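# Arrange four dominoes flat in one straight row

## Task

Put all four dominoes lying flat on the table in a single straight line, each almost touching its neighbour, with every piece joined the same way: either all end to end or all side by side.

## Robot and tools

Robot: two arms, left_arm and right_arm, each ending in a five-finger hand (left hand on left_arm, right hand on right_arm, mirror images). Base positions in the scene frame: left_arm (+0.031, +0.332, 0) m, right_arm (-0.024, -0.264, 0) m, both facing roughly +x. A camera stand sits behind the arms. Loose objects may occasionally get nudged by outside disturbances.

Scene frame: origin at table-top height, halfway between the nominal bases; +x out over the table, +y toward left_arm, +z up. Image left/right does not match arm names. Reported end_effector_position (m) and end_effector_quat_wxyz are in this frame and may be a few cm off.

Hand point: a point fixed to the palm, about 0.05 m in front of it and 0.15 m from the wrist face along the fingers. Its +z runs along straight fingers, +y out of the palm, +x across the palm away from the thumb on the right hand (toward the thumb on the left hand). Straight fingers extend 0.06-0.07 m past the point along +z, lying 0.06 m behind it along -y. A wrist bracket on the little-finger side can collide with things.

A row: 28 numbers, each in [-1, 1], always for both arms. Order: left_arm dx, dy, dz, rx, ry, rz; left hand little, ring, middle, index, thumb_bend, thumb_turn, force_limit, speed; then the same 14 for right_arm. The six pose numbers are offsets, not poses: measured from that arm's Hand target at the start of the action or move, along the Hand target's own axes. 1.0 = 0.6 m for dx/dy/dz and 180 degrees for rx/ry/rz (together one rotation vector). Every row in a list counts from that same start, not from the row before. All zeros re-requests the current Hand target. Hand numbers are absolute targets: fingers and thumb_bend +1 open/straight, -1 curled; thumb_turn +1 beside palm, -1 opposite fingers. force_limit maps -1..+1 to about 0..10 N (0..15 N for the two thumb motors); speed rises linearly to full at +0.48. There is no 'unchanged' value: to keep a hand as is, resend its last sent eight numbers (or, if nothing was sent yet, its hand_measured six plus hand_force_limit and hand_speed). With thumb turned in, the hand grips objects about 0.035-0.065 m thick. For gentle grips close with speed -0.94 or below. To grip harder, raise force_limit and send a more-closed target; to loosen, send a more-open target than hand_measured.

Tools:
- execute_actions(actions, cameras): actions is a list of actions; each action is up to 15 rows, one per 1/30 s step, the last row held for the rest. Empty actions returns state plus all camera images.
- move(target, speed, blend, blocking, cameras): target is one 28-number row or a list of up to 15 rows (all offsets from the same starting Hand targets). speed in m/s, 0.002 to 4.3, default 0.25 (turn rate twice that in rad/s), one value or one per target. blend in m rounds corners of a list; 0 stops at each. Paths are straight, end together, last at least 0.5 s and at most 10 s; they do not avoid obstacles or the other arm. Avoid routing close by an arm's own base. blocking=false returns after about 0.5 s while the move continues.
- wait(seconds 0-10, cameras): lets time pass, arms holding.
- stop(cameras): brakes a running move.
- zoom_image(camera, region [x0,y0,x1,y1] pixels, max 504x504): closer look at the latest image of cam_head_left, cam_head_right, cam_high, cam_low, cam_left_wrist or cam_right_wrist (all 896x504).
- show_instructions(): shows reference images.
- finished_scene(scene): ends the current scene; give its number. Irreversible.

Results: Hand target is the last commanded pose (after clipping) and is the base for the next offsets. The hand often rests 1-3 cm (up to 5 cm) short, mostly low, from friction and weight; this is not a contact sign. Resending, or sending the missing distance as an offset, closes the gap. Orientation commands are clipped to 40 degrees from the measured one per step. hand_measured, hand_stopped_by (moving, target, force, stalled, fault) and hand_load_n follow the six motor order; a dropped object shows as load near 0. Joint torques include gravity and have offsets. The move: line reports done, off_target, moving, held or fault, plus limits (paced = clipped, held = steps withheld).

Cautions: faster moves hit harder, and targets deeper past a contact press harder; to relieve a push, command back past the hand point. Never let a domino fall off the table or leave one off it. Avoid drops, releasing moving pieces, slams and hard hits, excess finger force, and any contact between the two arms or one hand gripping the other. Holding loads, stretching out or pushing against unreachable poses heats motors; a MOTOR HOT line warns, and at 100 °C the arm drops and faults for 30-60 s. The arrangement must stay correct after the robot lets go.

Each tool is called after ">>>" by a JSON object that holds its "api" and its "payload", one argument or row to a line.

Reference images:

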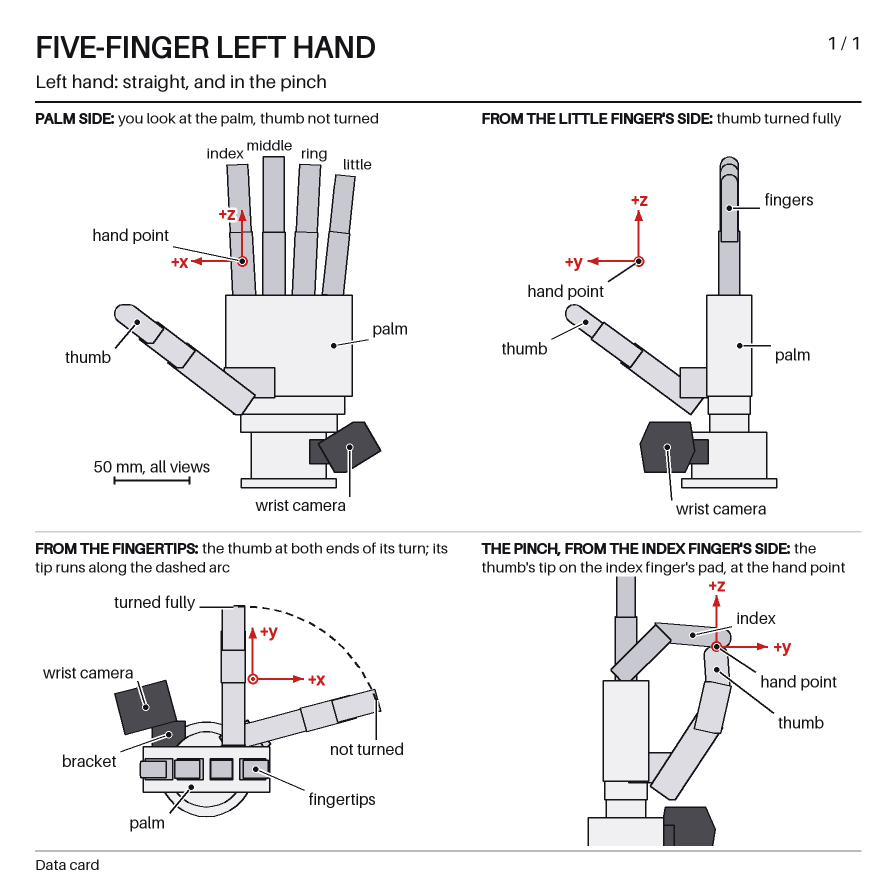

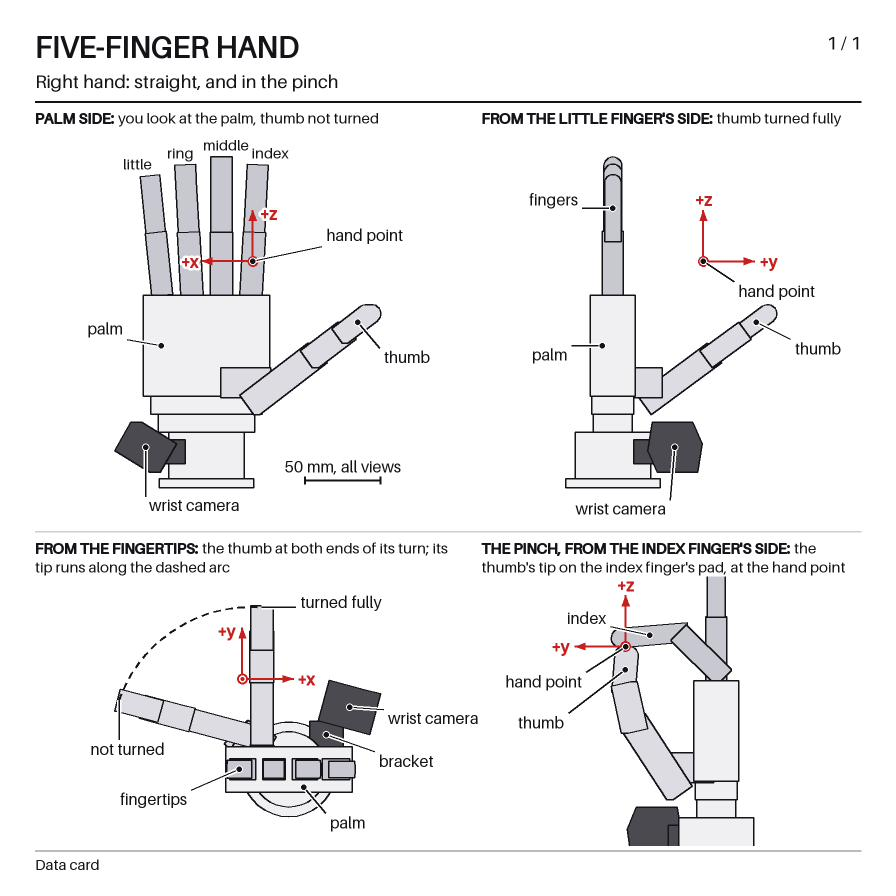

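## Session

>>> {"api": "execute_actions", "payload": {
  "actions": []
}}

Scene clock: 0.00 s.
left_arm: end_effector_position=(+0.4030, +0.1692, +0.2749) hand_measured=(+1.000, +1.000, +1.000, +1.000, +1.000, +1.000) hand_load_n=(+0.0, +0.0, +0.0, +0.0, +0.0, +0.0) hand_stopped_by=(target, target, target, target, target, target) hand_force_limit=0.00 hand_speed=-0.80 end_effector_quat_wxyz=(+0.183, +0.294, +0.878, -0.332) | right_arm: end_effector_position=(+0.0766, +0.0928, +0.1385) hand_measured=(+1.000, +1.000, +1.000, +1.000, +1.000, +1.000) hand_load_n=(+0.0, +0.0, +0.0, +0.0, +0.0, +0.0) hand_stopped_by=(target, target, target, target, target, target) hand_force_limit=0.00 hand_speed=-0.80 end_effector_quat_wxyz=(+0.042, +0.971, +0.235, -0.028)
Joint positions: left_arm=[-0.228 1.161 1.218 -1.255 0.699 1.851] | right_arm=[1.326 1.59 1.301 -1.381 -0.011 -0.713]
Joint velocities: within noise
Joint torques (N m): no reading
Heat: left arm: hottest shoulder 21 °C; right arm: hottest elbow 24 °C.
Hand target: left_arm +0.4082, +0.1681, +0.2836; +0.192, +0.296, +0.875, -0.331 | right_arm +0.0785, +0.1007, +0.1452; +0.031, +0.971, +0.236, -0.022

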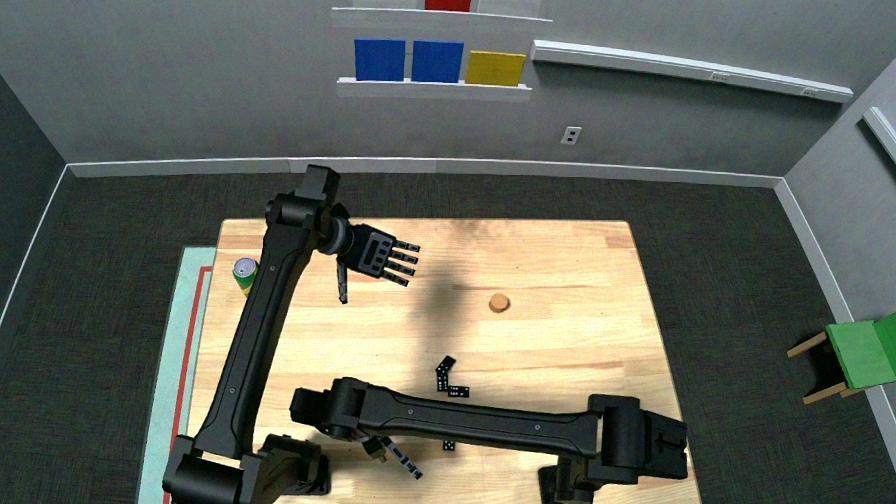

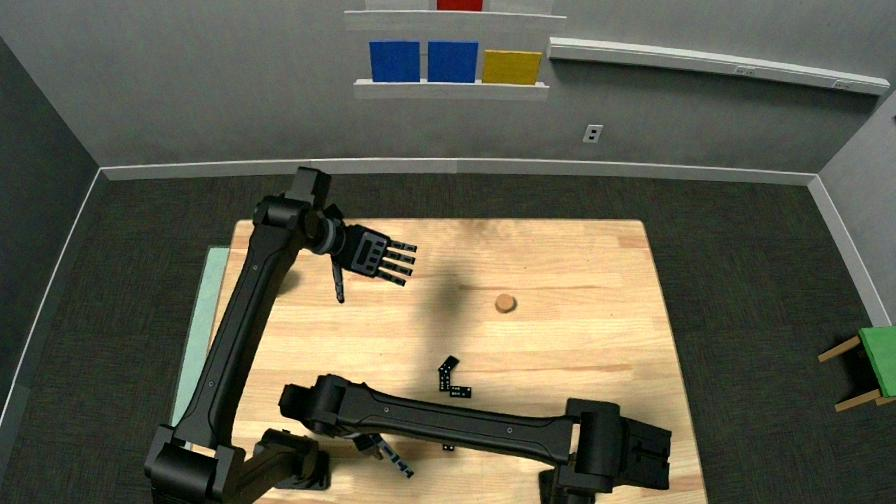

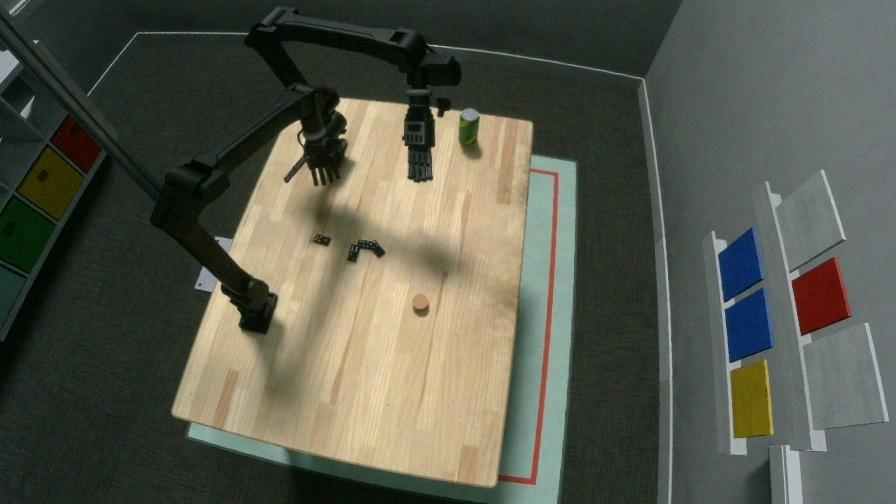

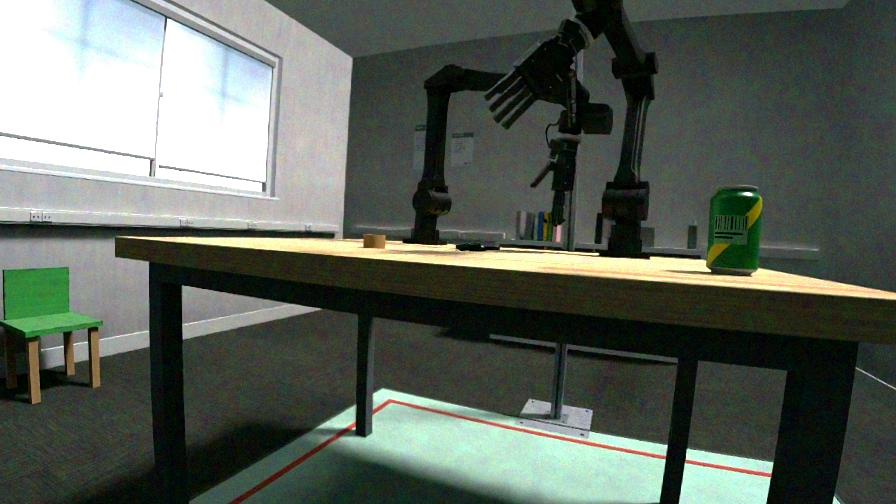

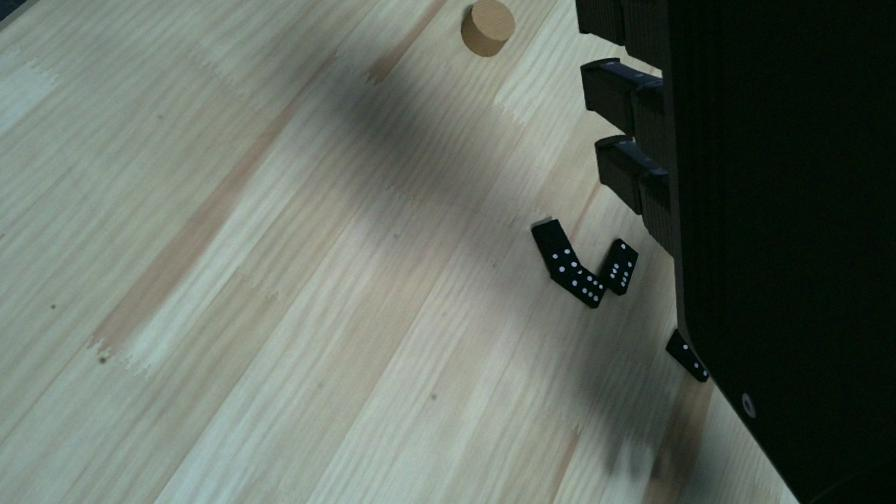

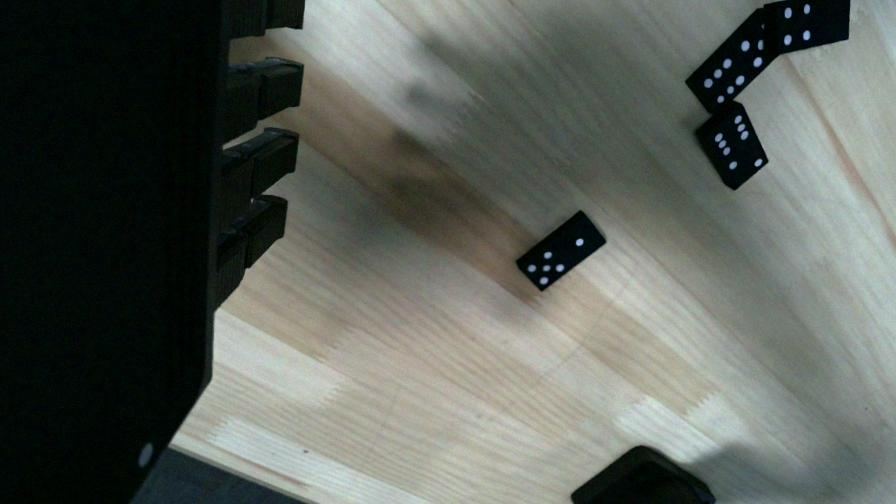

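>>> {"api": "zoom_image", "payload": {
  "camera": "cam_head_left",
  "region": [416, 345, 486, 460]
}}

>>> {"api": "zoom_image", "payload": {
  "camera": "cam_head_right",
  "region": [416, 345, 486, 460]
}}

Scaled by 4.383 from the camera's 896x504 image, which has a finer 1280x720 frame.

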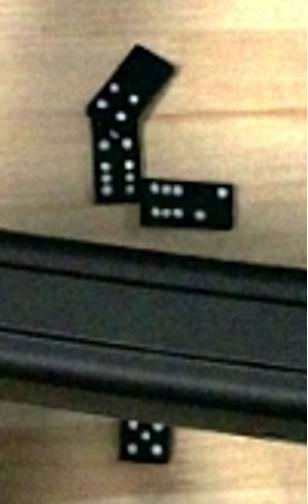

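Scaled by 4.383 from the camera's 896x504 image, which has a finer 1280x720 frame.

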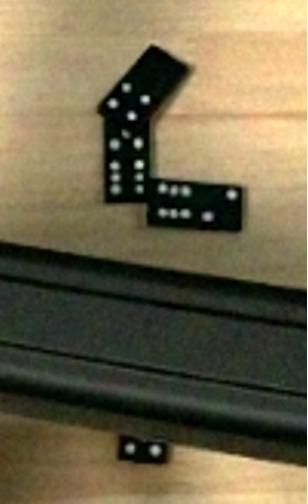

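>>> {"api": "zoom_image", "payload": {
  "camera": "cam_right_wrist",
  "region": [640, 0, 896, 200]
}}

>>> {"api": "zoom_image", "payload": {
  "camera": "cam_left_wrist",
  "region": [500, 200, 720, 390]
}}

>>> {"api": "move", "payload": {
  "target": [
    [0,0,0,0,0,0,1,1,1,1,1,1,0,-0.8,-0.0105,0.0091,-0.1828,0,0,0,1,1,1,1,1,1,0,-0.8],
    [0,0,0,0,0,0,1,1,1,1,1,1,0,-0.8,-0.0342,0.86,-0.147,0.0318,-0.0277,0.5539,1,1,1,1,1,1,0,-0.8]
  ],
  "speed": [0.25,0.35],
  "blend": [0.03,0],
  "cameras": ["cam_head_left","cam_left_wrist"]
}}

Scaled by 1.969 from the camera's 896x504 image, which has a finer 1280x720 frame.

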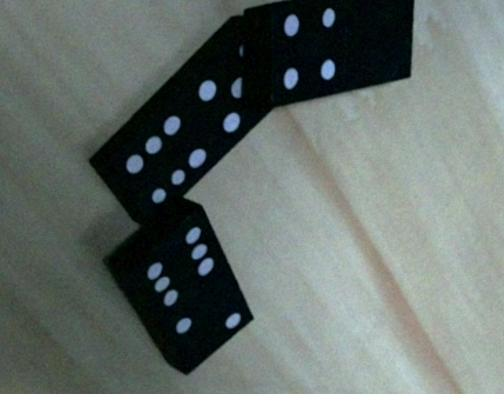

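Scaled by 2.291 from the camera's 896x504 image, which has a finer 1280x720 frame.

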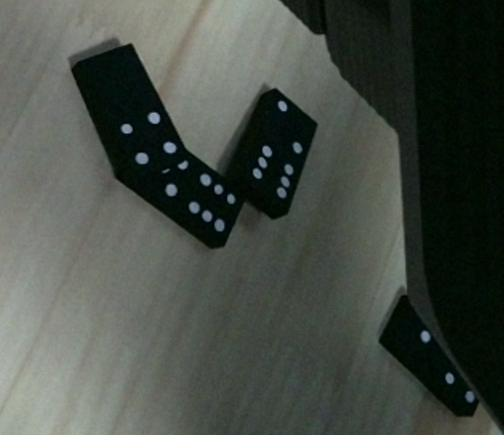

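Scene clock: 39.67 s.
left_arm: end_effector_position=(+0.4030, +0.1692, +0.2749) hand_measured=(+1.000, +1.000, +1.000, +1.000, +1.000, +1.000) hand_load_n=(+0.0, +0.0, +0.0, +0.0, +0.0, +0.0) hand_stopped_by=(target, target, target, target, target, target) hand_force_limit=0.00 hand_speed=-0.80 end_effector_quat_wxyz=(+0.183, +0.294, +0.878, -0.332) | right_arm: end_effector_position=(+0.2848, -0.3573, +0.2509) hand_measured=(+1.000, +1.000, +1.000, +1.000, +1.000, +1.000) hand_load_n=(+0.0, +0.0, +0.0, +0.0, +0.0, +0.0) hand_stopped_by=(target, target, target, target, target, target) hand_force_limit=0.00 hand_speed=-0.80 end_effector_quat_wxyz=(+0.010, +0.808, -0.587, -0.052)
Joint positions: left_arm=[-0.228 1.161 1.218 -1.255 0.699 1.851] | right_arm=[-0.284 1.43 1.418 -1.665 -0.017 -0.591]
Joint torques (N m): left_arm=[-1.38 -10.23 9.43 0.16 0.56 0.05] | right_arm=[0.21 -8.7 10.09 -0.24 -0.17 0.04]
Heat: left arm: hottest elbow 22 °C; right arm: hottest elbow 29 °C.
Hand target: left_arm +0.4082, +0.1681, +0.2836; +0.192, +0.296, +0.875, -0.331 | right_arm +0.2996, -0.3603, +0.2600; +0.004, +0.805, -0.593, -0.038
Off the commanded pose: left_arm 0.010 m, 1 deg | right_arm 0.018 m, 2 deg.
move: off_target (right_arm)
Images, in order (width x height): cam_head_left 896x504, cam_left_wrist 896x504.

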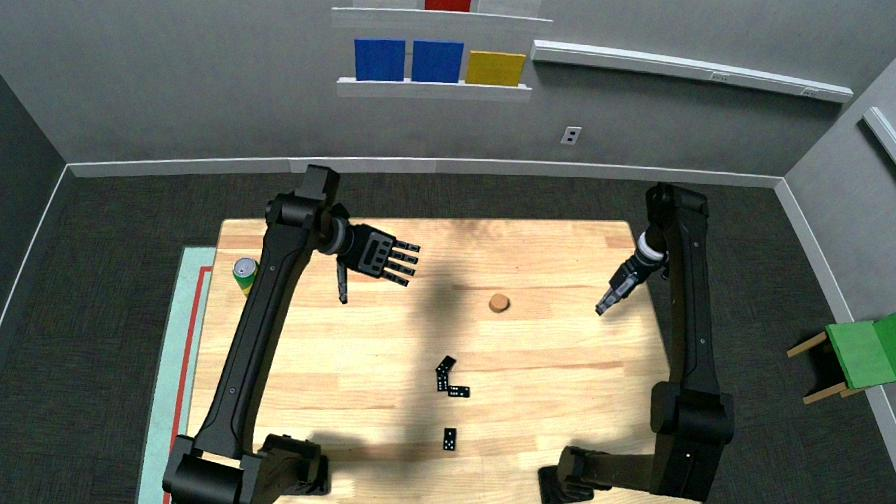

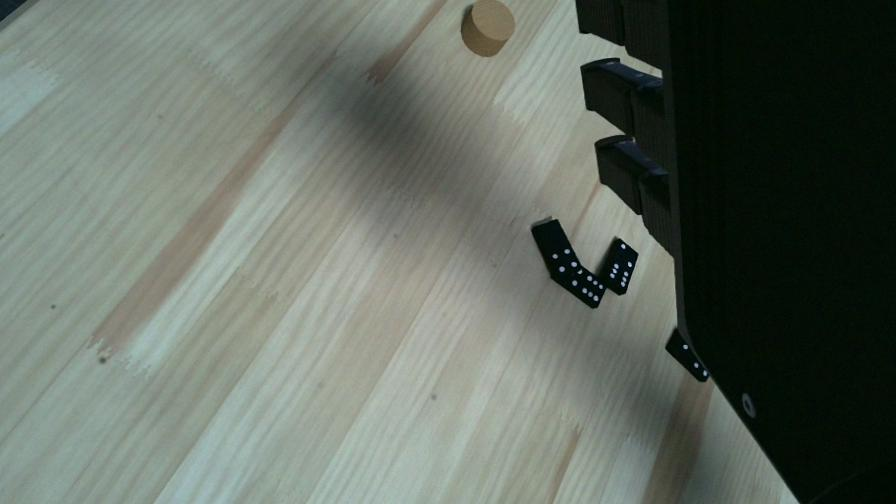

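>>> {"api": "move", "payload": {
  "target": [0.1965,-0.0968,0.3013,-0.1633,0.2715,-0.0068,1,1,1,1,1,1,0,-0.3,0,0,0,0,0,0,1,1,1,1,1,1,0,-0.8],
  "speed": 0.3,
  "cameras": ["cam_head_left","cam_left_wrist"]
}}

Scene clock: 68.43 s.
left_arm: end_effector_position=(+0.3031, +0.0634, +0.1142) hand_measured=(+1.000, +1.000, +1.000, +1.000, +1.000, +1.000) hand_load_n=(+0.0, +0.0, +0.0, +0.0, +0.0, +0.0) hand_stopped_by=(target, target, target, target, target, target) hand_force_limit=0.00 hand_speed=-0.30 end_effector_quat_wxyz=(-0.126, +0.342, +0.930, +0.045) | right_arm: end_effector_position=(+0.2848, -0.3572, +0.2509) hand_measured=(+1.000, +1.000, +1.000, +1.000, +1.000, +1.000) hand_load_n=(+0.0, +0.0, +0.0, +0.0, +0.0, +0.0) hand_stopped_by=(target, target, target, target, target, target) hand_force_limit=0.00 hand_speed=-0.80 end_effector_quat_wxyz=(+0.010, +0.808, -0.587, -0.052)
Joint positions: left_arm=[-0.892 1.684 1.326 -1.475 0.052 1.39] | right_arm=[-0.284 1.43 1.418 -1.665 -0.017 -0.59]
Joint torques (N m): left_arm=[-2.26 -16.03 9.09 -1.77 -0.11 -0.13] | right_arm=[0.09 -9 10.17 -0.29 -0.18 0.05]
Heat: left arm: hottest elbow 23 °C; right arm: hottest elbow 33 °C.
Hand target: left_arm +0.3075, +0.0539, +0.1200; -0.120, +0.339, +0.932, +0.044 | right_arm +0.2996, -0.3603, +0.2600; +0.004, +0.805, -0.593, -0.038
Off the commanded pose: left_arm 0.012 m, 1 deg | right_arm 0.018 m, 2 deg.
move: off_target (left_arm, right_arm)
Images, in order (width x height): cam_head_left 896x504, cam_left_wrist 896x504.

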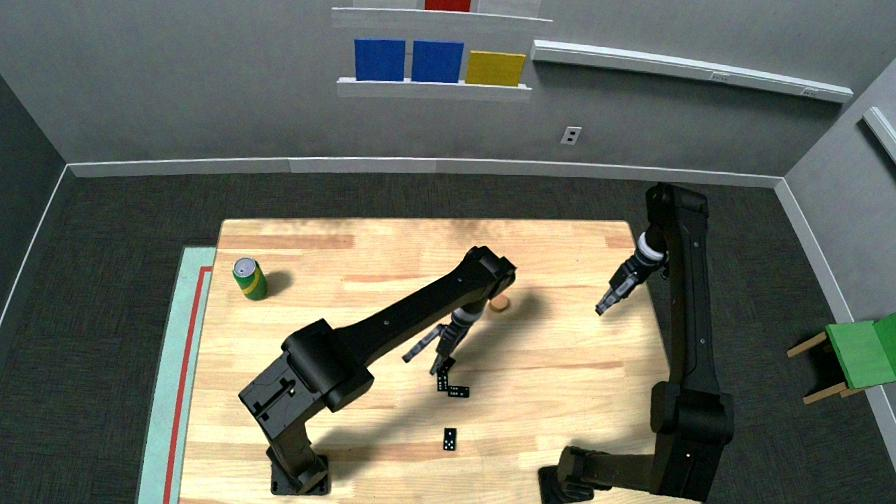

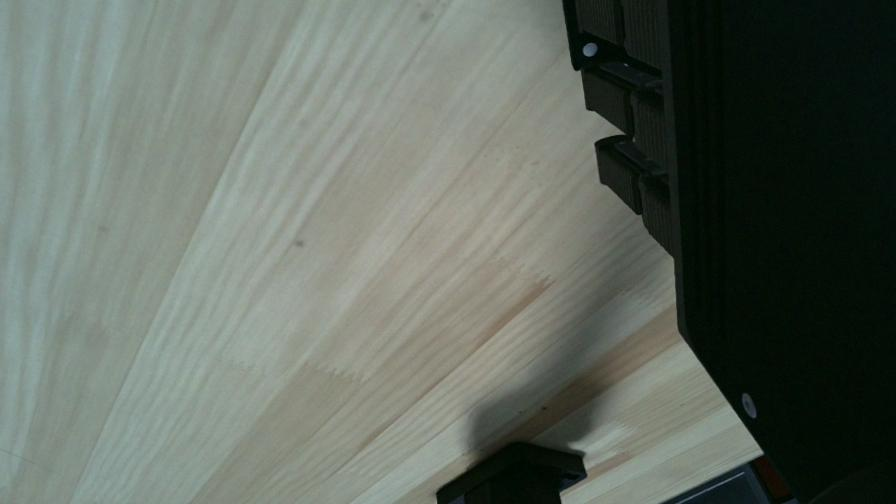

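>>> {"api": "zoom_image", "payload": {
  "camera": "cam_left_wrist",
  "region": [480, 0, 700, 150]
}}

Scaled by 2.291 from the camera's 896x504 image, which has a finer 1280x720 frame.

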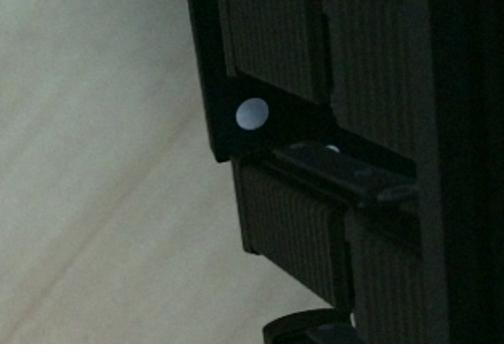

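>>> {"api": "move", "payload": {
  "target": [-0.0097,-0.0113,0.0182,0,0,0,1,1,1,1,1,1,0,-0.3,0,0,0,0,0,0,1,1,1,1,1,1,0,-0.8],
  "speed": 0.1,
  "cameras": ["cam_left_wrist"]
}}

>>> {"api": "zoom_image", "payload": {
  "camera": "cam_left_wrist",
  "region": [480, 0, 700, 150]
}}

Scene clock: 76.50 s.
left_arm: end_effector_position=(+0.3016, +0.0608, +0.1089) hand_measured=(+1.000, +1.000, +1.000, +1.000, +1.000, +1.000) hand_load_n=(+0.0, +0.0, +0.5, +0.0, +0.0, +0.0) hand_stopped_by=(target, target, target, target, target, target) hand_force_limit=0.00 hand_speed=-0.30 end_effector_quat_wxyz=(-0.128, +0.339, +0.931, +0.047) | right_arm: end_effector_position=(+0.2848, -0.3572, +0.2509) hand_measured=(+1.000, +1.000, +1.000, +1.000, +1.000, +1.000) hand_load_n=(+0.0, +0.0, +0.0, +0.0, +0.0, +0.0) hand_stopped_by=(target, target, target, target, target, target) hand_force_limit=0.00 hand_speed=-0.80 end_effector_quat_wxyz=(+0.010, +0.808, -0.587, -0.052)
Joint positions: left_arm=[-0.898 1.698 1.326 -1.468 0.052 1.378] | right_arm=[-0.284 1.43 1.418 -1.665 -0.017 -0.59]
Joint torques (N m): left_arm=[-2.02 -15.5 8.7 -0.62 0.01 -0.06] | right_arm=[0.5 -9 10.17 -0.29 -0.14 0.03]
Heat: left arm: hottest elbow 23 °C; right arm: hottest elbow 34 °C.
Hand target: left_arm +0.3053, +0.0468, +0.1078; -0.120, +0.339, +0.932, +0.044 | right_arm +0.2996, -0.3603, +0.2600; +0.004, +0.805, -0.593, -0.038
Off the commanded pose: left_arm 0.014 m, 1 deg | right_arm 0.018 m, 2 deg.
move: off_target (left_arm, right_arm)
Images, in order (width x height): cam_left_wrist 896x504.

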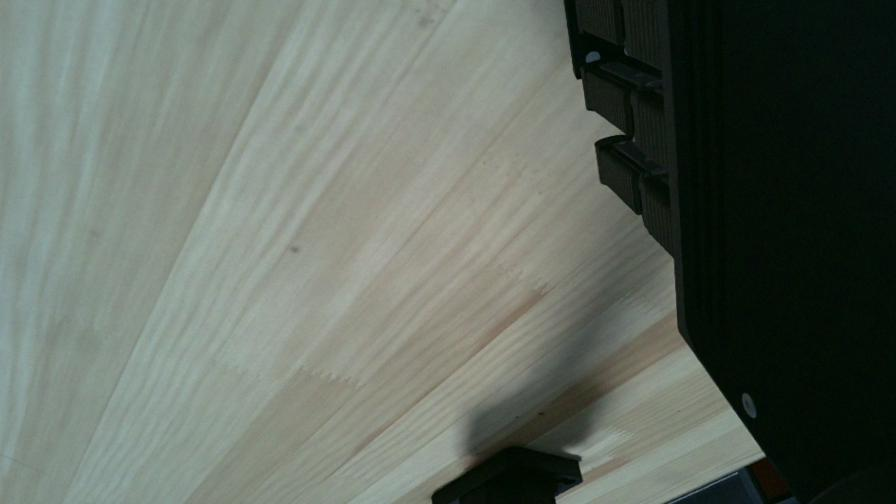

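Scaled by 2.291 from the camera's 896x504 image, which has a finer 1280x720 frame.

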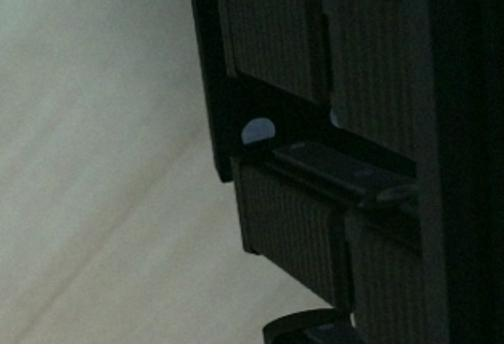

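>>> {"api": "move", "payload": {
  "target": [
    [-0.0126,-0.005,0.0484,0,0,0,1,1,1,1,1,1,0,-0.3,0,0,0,0,0,0,1,1,1,1,1,1,0,-0.8],
    [-0.0607,-0.0047,0.0359,0,0,0,1,1,1,1,1,1,0,-0.3,0,0,0,0,0,0,1,1,1,1,1,1,0,-0.8]
  ],
  "speed": [0.08,0.06],
  "cameras": ["cam_left_wrist","cam_head_left"]
}}

>>> {"api": "zoom_image", "payload": {
  "camera": "cam_head_left",
  "region": [410, 330, 480, 400]
}}

Scene clock: 94.70 s.
left_arm: end_effector_position=(+0.3222, +0.0324, +0.0923) hand_measured=(+1.000, +1.000, +1.000, +1.000, +1.000, +1.000) hand_load_n=(+0.0, +0.0, +0.0, +0.0, +0.0, +0.0) hand_stopped_by=(target, target, target, target, target, target) hand_force_limit=0.00 hand_speed=-0.30 end_effector_quat_wxyz=(-0.110, +0.340, +0.933, +0.037) | right_arm: end_effector_position=(+0.2848, -0.3572, +0.2509) hand_measured=(+1.000, +1.000, +1.000, +1.000, +1.000, +1.000) hand_load_n=(+0.0, +0.0, +0.0, +0.0, +0.0, +0.0) hand_stopped_by=(target, target, target, target, target, target) hand_force_limit=0.00 hand_speed=-0.80 end_effector_quat_wxyz=(+0.010, +0.808, -0.587, -0.052)
Joint positions: left_arm=[-0.902 1.769 1.388 -1.418 0.052 1.373] | right_arm=[-0.284 1.43 1.418 -1.665 -0.017 -0.59]
Joint torques (N m): left_arm=[-1.79 -14.27 8.03 -0.98 -0.03 0.05] | right_arm=[0.09 -9 10.15 -0.32 -0.16 0.03]
Heat: left arm: hottest elbow 23 °C; right arm: hottest elbow 35 °C.
Hand target: left_arm +0.3263, +0.0257, +0.0778; -0.120, +0.339, +0.932, +0.044 | right_arm +0.2996, -0.3603, +0.2600; +0.004, +0.805, -0.593, -0.038
Off the commanded pose: left_arm 0.017 m, 1 deg | right_arm 0.018 m, 2 deg.
move: off_target (left_arm, right_arm)
Images, in order (width x height): cam_head_left 896x504, cam_left_wrist 896x504.

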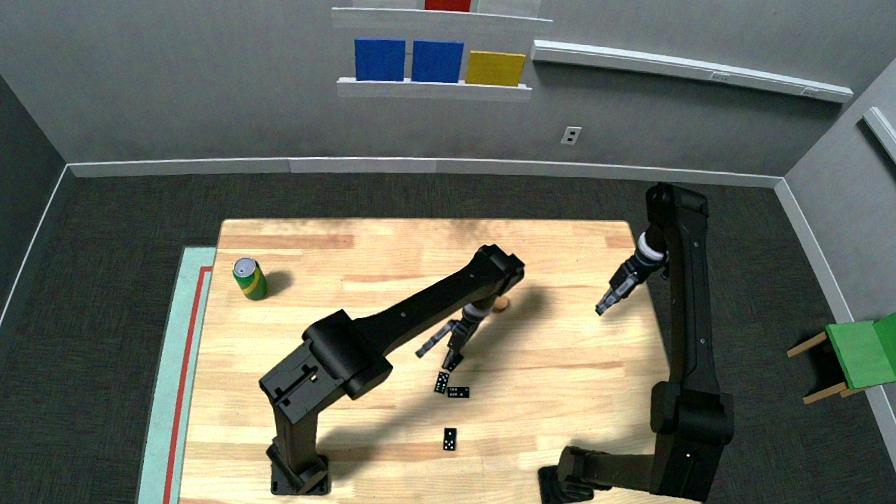

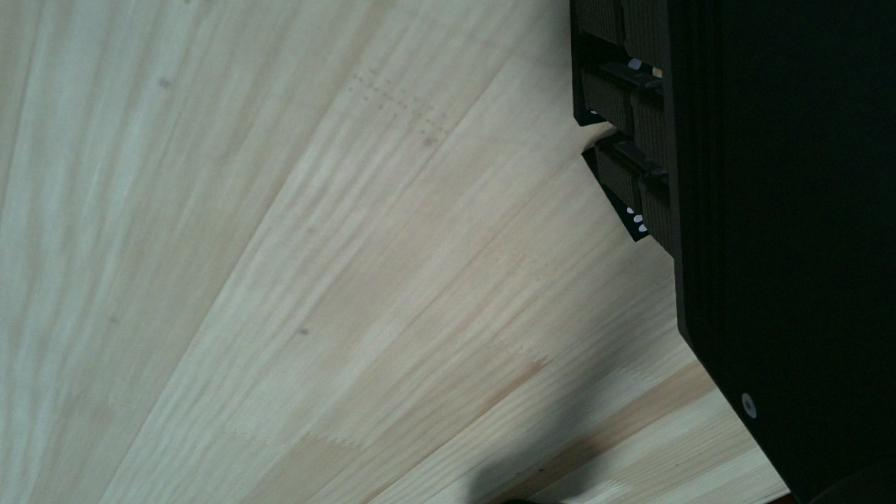

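Scaled by 7.200 from the camera's 896x504 image, which has a finer 1280x720 frame.

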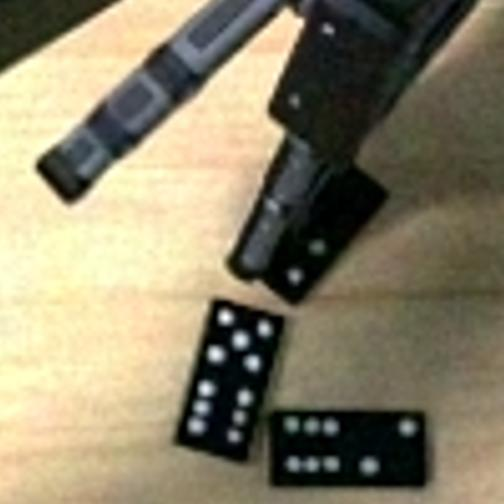

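>>> {"api": "move", "payload": {
  "target": [
    [0.0345,0.043,0.009,0.0252,0,-0.0968,1,1,1,1,1,1,0,-0.3,0,0,0,0,0,0,1,1,1,1,1,1,0,-0.8],
    [0.1107,0.0667,0.0288,0.0546,0,-0.2097,1,1,1,1,1,1,0,-0.3,0,0,0,0,0,0,1,1,1,1,1,1,0,-0.8],
    [0.1972,-0.0083,0.0513,0.0546,0,-0.2097,1,1,1,1,1,1,0,-0.3,0,0,0,0,0,0,1,1,1,1,1,1,0,-0.8]
  ],
  "speed": [0.08,0.08,0.08],
  "blend": [0.008,0.008,0],
  "cameras": ["cam_left_wrist","cam_head_left"]
}}

>>> {"api": "zoom_image", "payload": {
  "camera": "cam_head_left",
  "region": [400, 340, 480, 420]
}}

Scene clock: 113.90 s.
left_arm: end_effector_position=(+0.2335, +0.1045, +0.0830) hand_measured=(+1.000, +1.000, +1.000, +1.000, +1.000, +1.000) hand_load_n=(+0.0, +0.0, +0.0, +0.0, +0.0, +0.0) hand_stopped_by=(target, target, target, target, target, target) hand_force_limit=0.00 hand_speed=-0.30 end_effector_quat_wxyz=(-0.125, +0.009, +0.992, +0.000) | right_arm: end_effector_position=(+0.2848, -0.3572, +0.2509) hand_measured=(+1.000, +1.000, +1.000, +1.000, +1.000, +1.000) hand_load_n=(+0.0, +0.0, +0.0, +0.0, +0.0, +0.0) hand_stopped_by=(target, target, target, target, target, target) hand_force_limit=0.00 hand_speed=-0.80 end_effector_quat_wxyz=(+0.010, +0.808, -0.587, -0.052)
Joint positions: left_arm=[-0.801 1.533 1.057 -1.273 0.177 0.803] | right_arm=[-0.284 1.43 1.418 -1.665 -0.017 -0.59]
Joint torques (N m): left_arm=[-2.43 -12.98 6.12 -0.49 0.26 -0.09] | right_arm=[0.03 -8.82 10.14 -0.31 -0.15 0.03]
Heat: left arm: hottest elbow 24 °C; right arm: hottest elbow 36 °C.
Hand target: left_arm +0.2295, +0.1005, +0.0780; -0.127, +0.009, +0.992, +0.002 | right_arm +0.2996, -0.3603, +0.2600; +0.004, +0.805, -0.593, -0.038
Off the commanded pose: left_arm 0.007 m, 0 deg | right_arm 0.018 m, 2 deg.
move: off_target (right_arm)
Images, in order (width x height): cam_head_left 896x504, cam_left_wrist 896x504.

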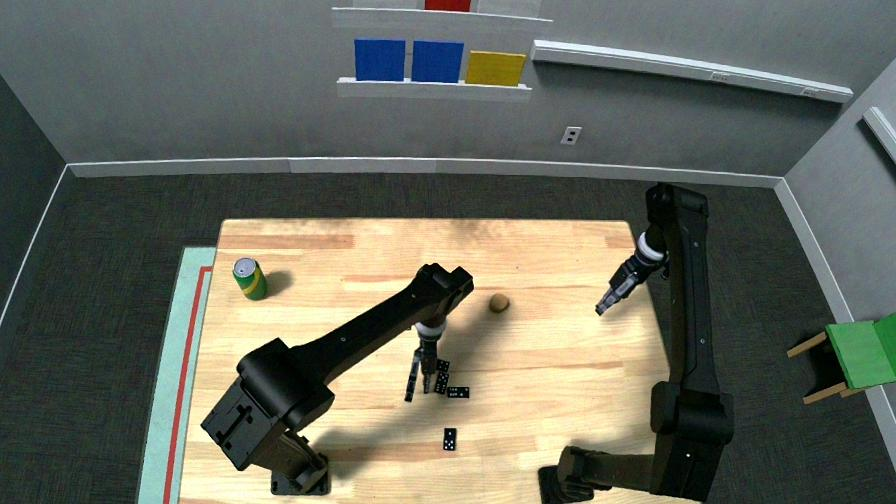

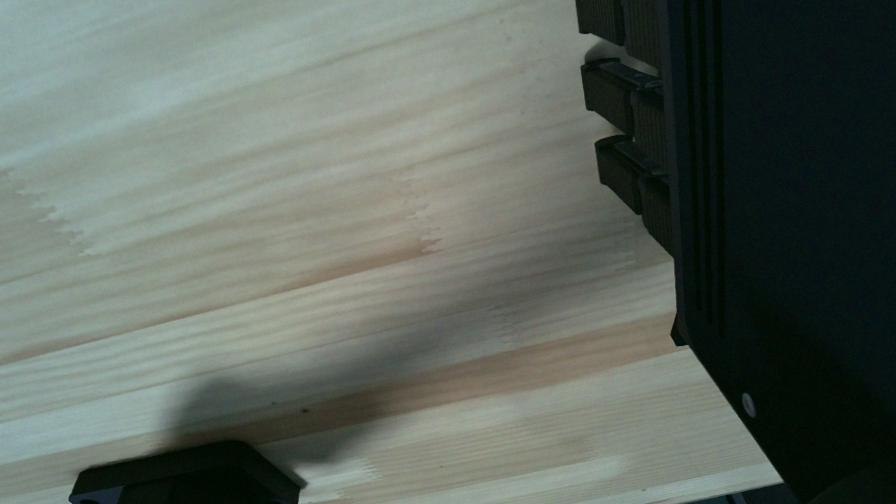

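Scaled by 6.300 from the camera's 896x504 image, which has a finer 1280x720 frame.

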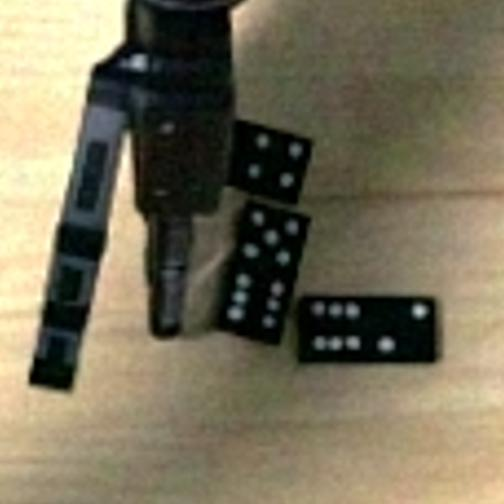

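>>> {"api": "move", "payload": {
  "target": [
    [0.021,0,-0.0807,0,0,0,1,1,1,1,1,1,0,-0.3,0,0,0,0,0,0,1,1,1,1,1,1,0,-0.8],
    [0.021,0.1,-0.0807,0,0,0,1,1,1,1,1,1,0,-0.3,0,0,0,0,0,0,1,1,1,1,1,1,0,-0.8]
  ],
  "speed": [0.2,0.3],
  "blend": [0.02,0],
  "cameras": ["cam_left_wrist","cam_head_left"]
}}

>>> {"api": "zoom_image", "payload": {
  "camera": "cam_head_left",
  "region": [410, 345, 480, 415]
}}

Scene clock: 119.37 s.
left_arm: end_effector_position=(+0.2302, +0.1556, +0.1278) hand_measured=(+1.000, +1.000, +1.000, +1.000, +1.000, +1.000) hand_load_n=(+0.0, +0.0, +0.0, +0.0, +0.0, +0.0) hand_stopped_by=(target, target, target, target, target, target) hand_force_limit=0.00 hand_speed=-0.30 end_effector_quat_wxyz=(-0.123, +0.008, +0.992, -0.001) | right_arm: end_effector_position=(+0.2848, -0.3572, +0.2509) hand_measured=(+1.000, +1.000, +1.000, +1.000, +1.000, +1.000) hand_load_n=(+0.0, +0.0, +0.0, +0.0, +0.0, +0.0) hand_stopped_by=(target, target, target, target, target, target) hand_force_limit=0.00 hand_speed=-0.80 end_effector_quat_wxyz=(+0.010, +0.808, -0.587, -0.052)
Joint positions: left_arm=[-0.71 1.388 1.03 -1.402 0.16 0.893] | right_arm=[-0.284 1.43 1.418 -1.665 -0.017 -0.59]
Joint torques (N m): left_arm=[-1.08 -11.81 6.49 -1.63 0.09 0.12] | right_arm=[0.15 -9.05 10.18 -0.25 -0.17 0.04]
Heat: left arm: hottest elbow 24 °C; right arm: hottest elbow 36 °C.
Hand target: left_arm +0.2306, +0.1604, +0.1282; -0.127, +0.009, +0.992, +0.002 | right_arm +0.2996, -0.3603, +0.2600; +0.004, +0.805, -0.593, -0.038
Off the commanded pose: left_arm 0.005 m, 1 deg | right_arm 0.018 m, 2 deg.
move: off_target (right_arm)
Images, in order (width x height): cam_head_left 896x504, cam_left_wrist 896x504.

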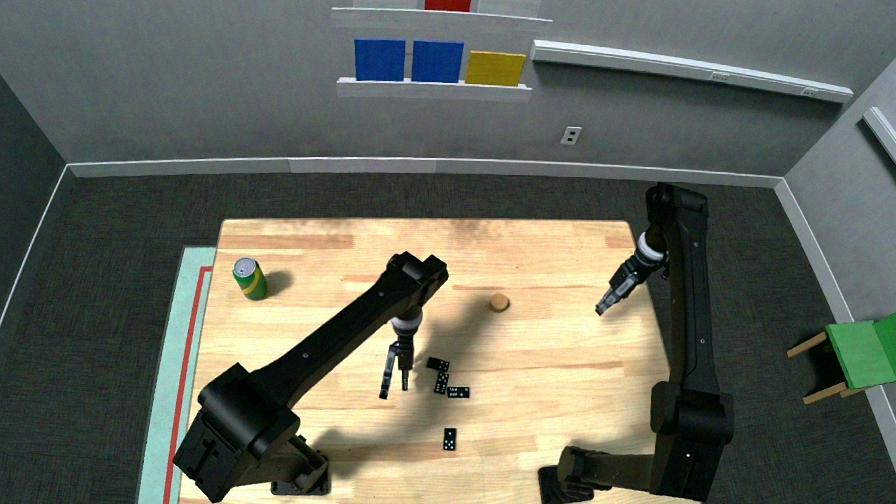

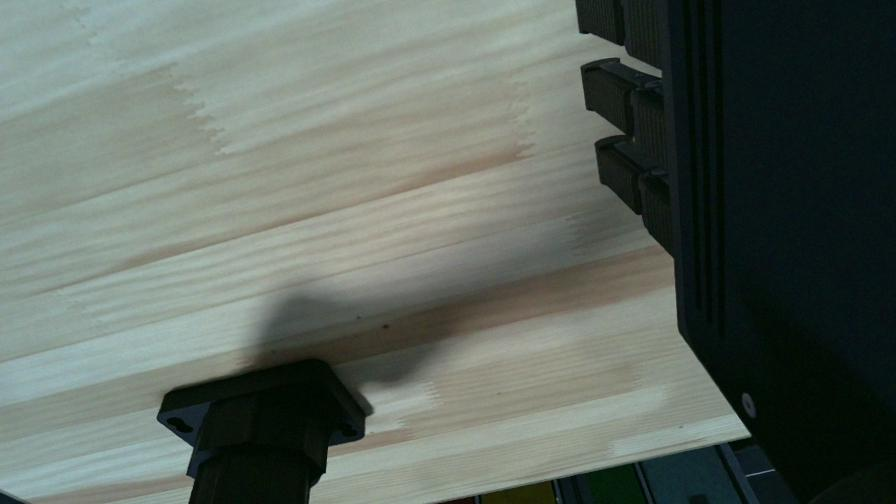

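Scaled by 7.200 from the camera's 896x504 image, which has a finer 1280x720 frame.

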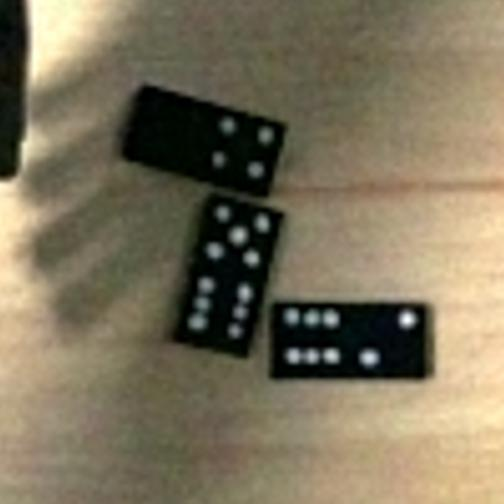

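>>> {"api": "move", "payload": {
  "target": [0.1274,-0.3898,0.0508,0.1274,0,-0.4894,1,0.8,1,1,1,1,0,-0.3,0,0,0,0,0,0,1,1,1,1,1,1,0,-0.8],
  "speed": 0.35,
  "cameras": ["cam_left_wrist","cam_head_left"]
}}

>>> {"api": "zoom_image", "payload": {
  "camera": "cam_left_wrist",
  "region": [420, 0, 720, 230]
}}

Scene clock: 136.90 s.
left_arm: end_effector_position=(+0.1475, -0.0679, +0.1134) hand_measured=(+1.000, +0.800, +1.000, +1.000, +1.000, +1.000) hand_load_n=(+0.5, +0.0, +0.0, +0.0, +0.0, +0.0) hand_stopped_by=(target, target, target, target, target, target) hand_force_limit=0.00 hand_speed=-0.30 end_effector_quat_wxyz=(+0.087, +0.702, -0.702, +0.079) | right_arm: end_effector_position=(+0.2848, -0.3572, +0.2509) hand_measured=(+1.000, +1.000, +1.000, +1.000, +1.000, +1.000) hand_load_n=(+0.0, +0.0, +0.0, +0.0, +0.0, +0.0) hand_stopped_by=(target, target, target, target, target, target) hand_force_limit=0.00 hand_speed=-0.80 end_effector_quat_wxyz=(+0.010, +0.808, -0.587, -0.052)
Joint positions: left_arm=[-1.067 1.346 0.948 -0.971 0.122 -1.079] | right_arm=[-0.284 1.43 1.418 -1.665 -0.017 -0.59]
Joint torques (N m): left_arm=[-2.55 -13.45 6.98 0.4 0.05 -0.12] | right_arm=[0.21 -8.88 10.21 -0.21 -0.18 0.04]
Heat: left arm: hottest elbow 24 °C; right arm: hottest elbow 36 °C.
Hand target: left_arm +0.1449, -0.0720, +0.1176; +0.089, +0.702, -0.701, +0.089 | right_arm +0.2996, -0.3603, +0.2600; +0.004, +0.805, -0.593, -0.038
Off the commanded pose: left_arm 0.006 m, 1 deg | right_arm 0.018 m, 2 deg.
move: off_target (right_arm)
Images, in order (width x height): cam_head_left 896x504, cam_left_wrist 896x504.

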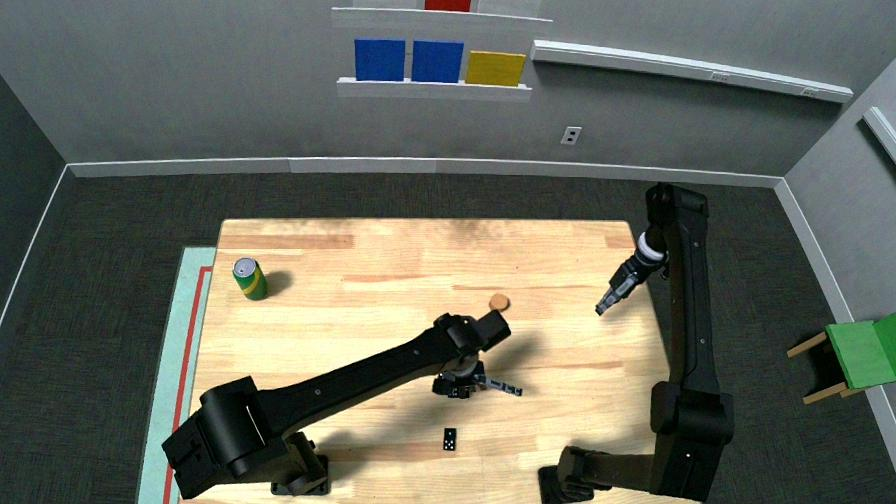

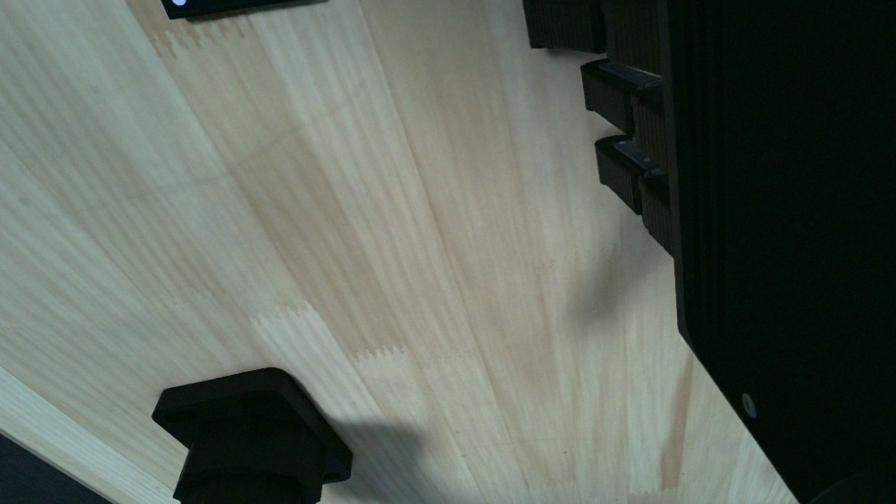

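Scaled by 1.680 from the camera's 896x504 image, which has a finer 1280x720 frame.

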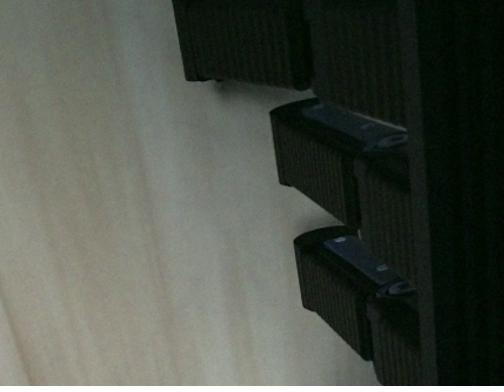

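>>> {"api": "zoom_image", "payload": {
  "camera": "cam_head_left",
  "region": [425, 350, 495, 420]
}}

>>> {"api": "zoom_image", "payload": {
  "camera": "cam_left_wrist",
  "region": [120, 0, 620, 200]
}}

Scaled by 7.200 from the camera's 896x504 image, which has a finer 1280x720 frame.

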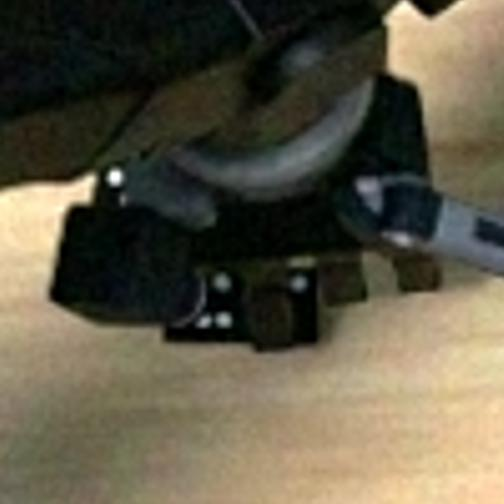

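Scaled by 1.008 from the camera's 896x504 image, which has a finer 1280x720 frame.

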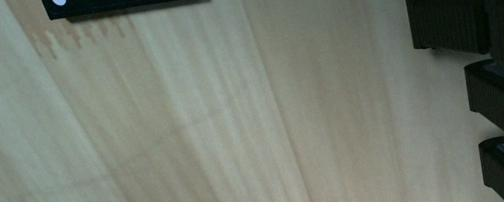

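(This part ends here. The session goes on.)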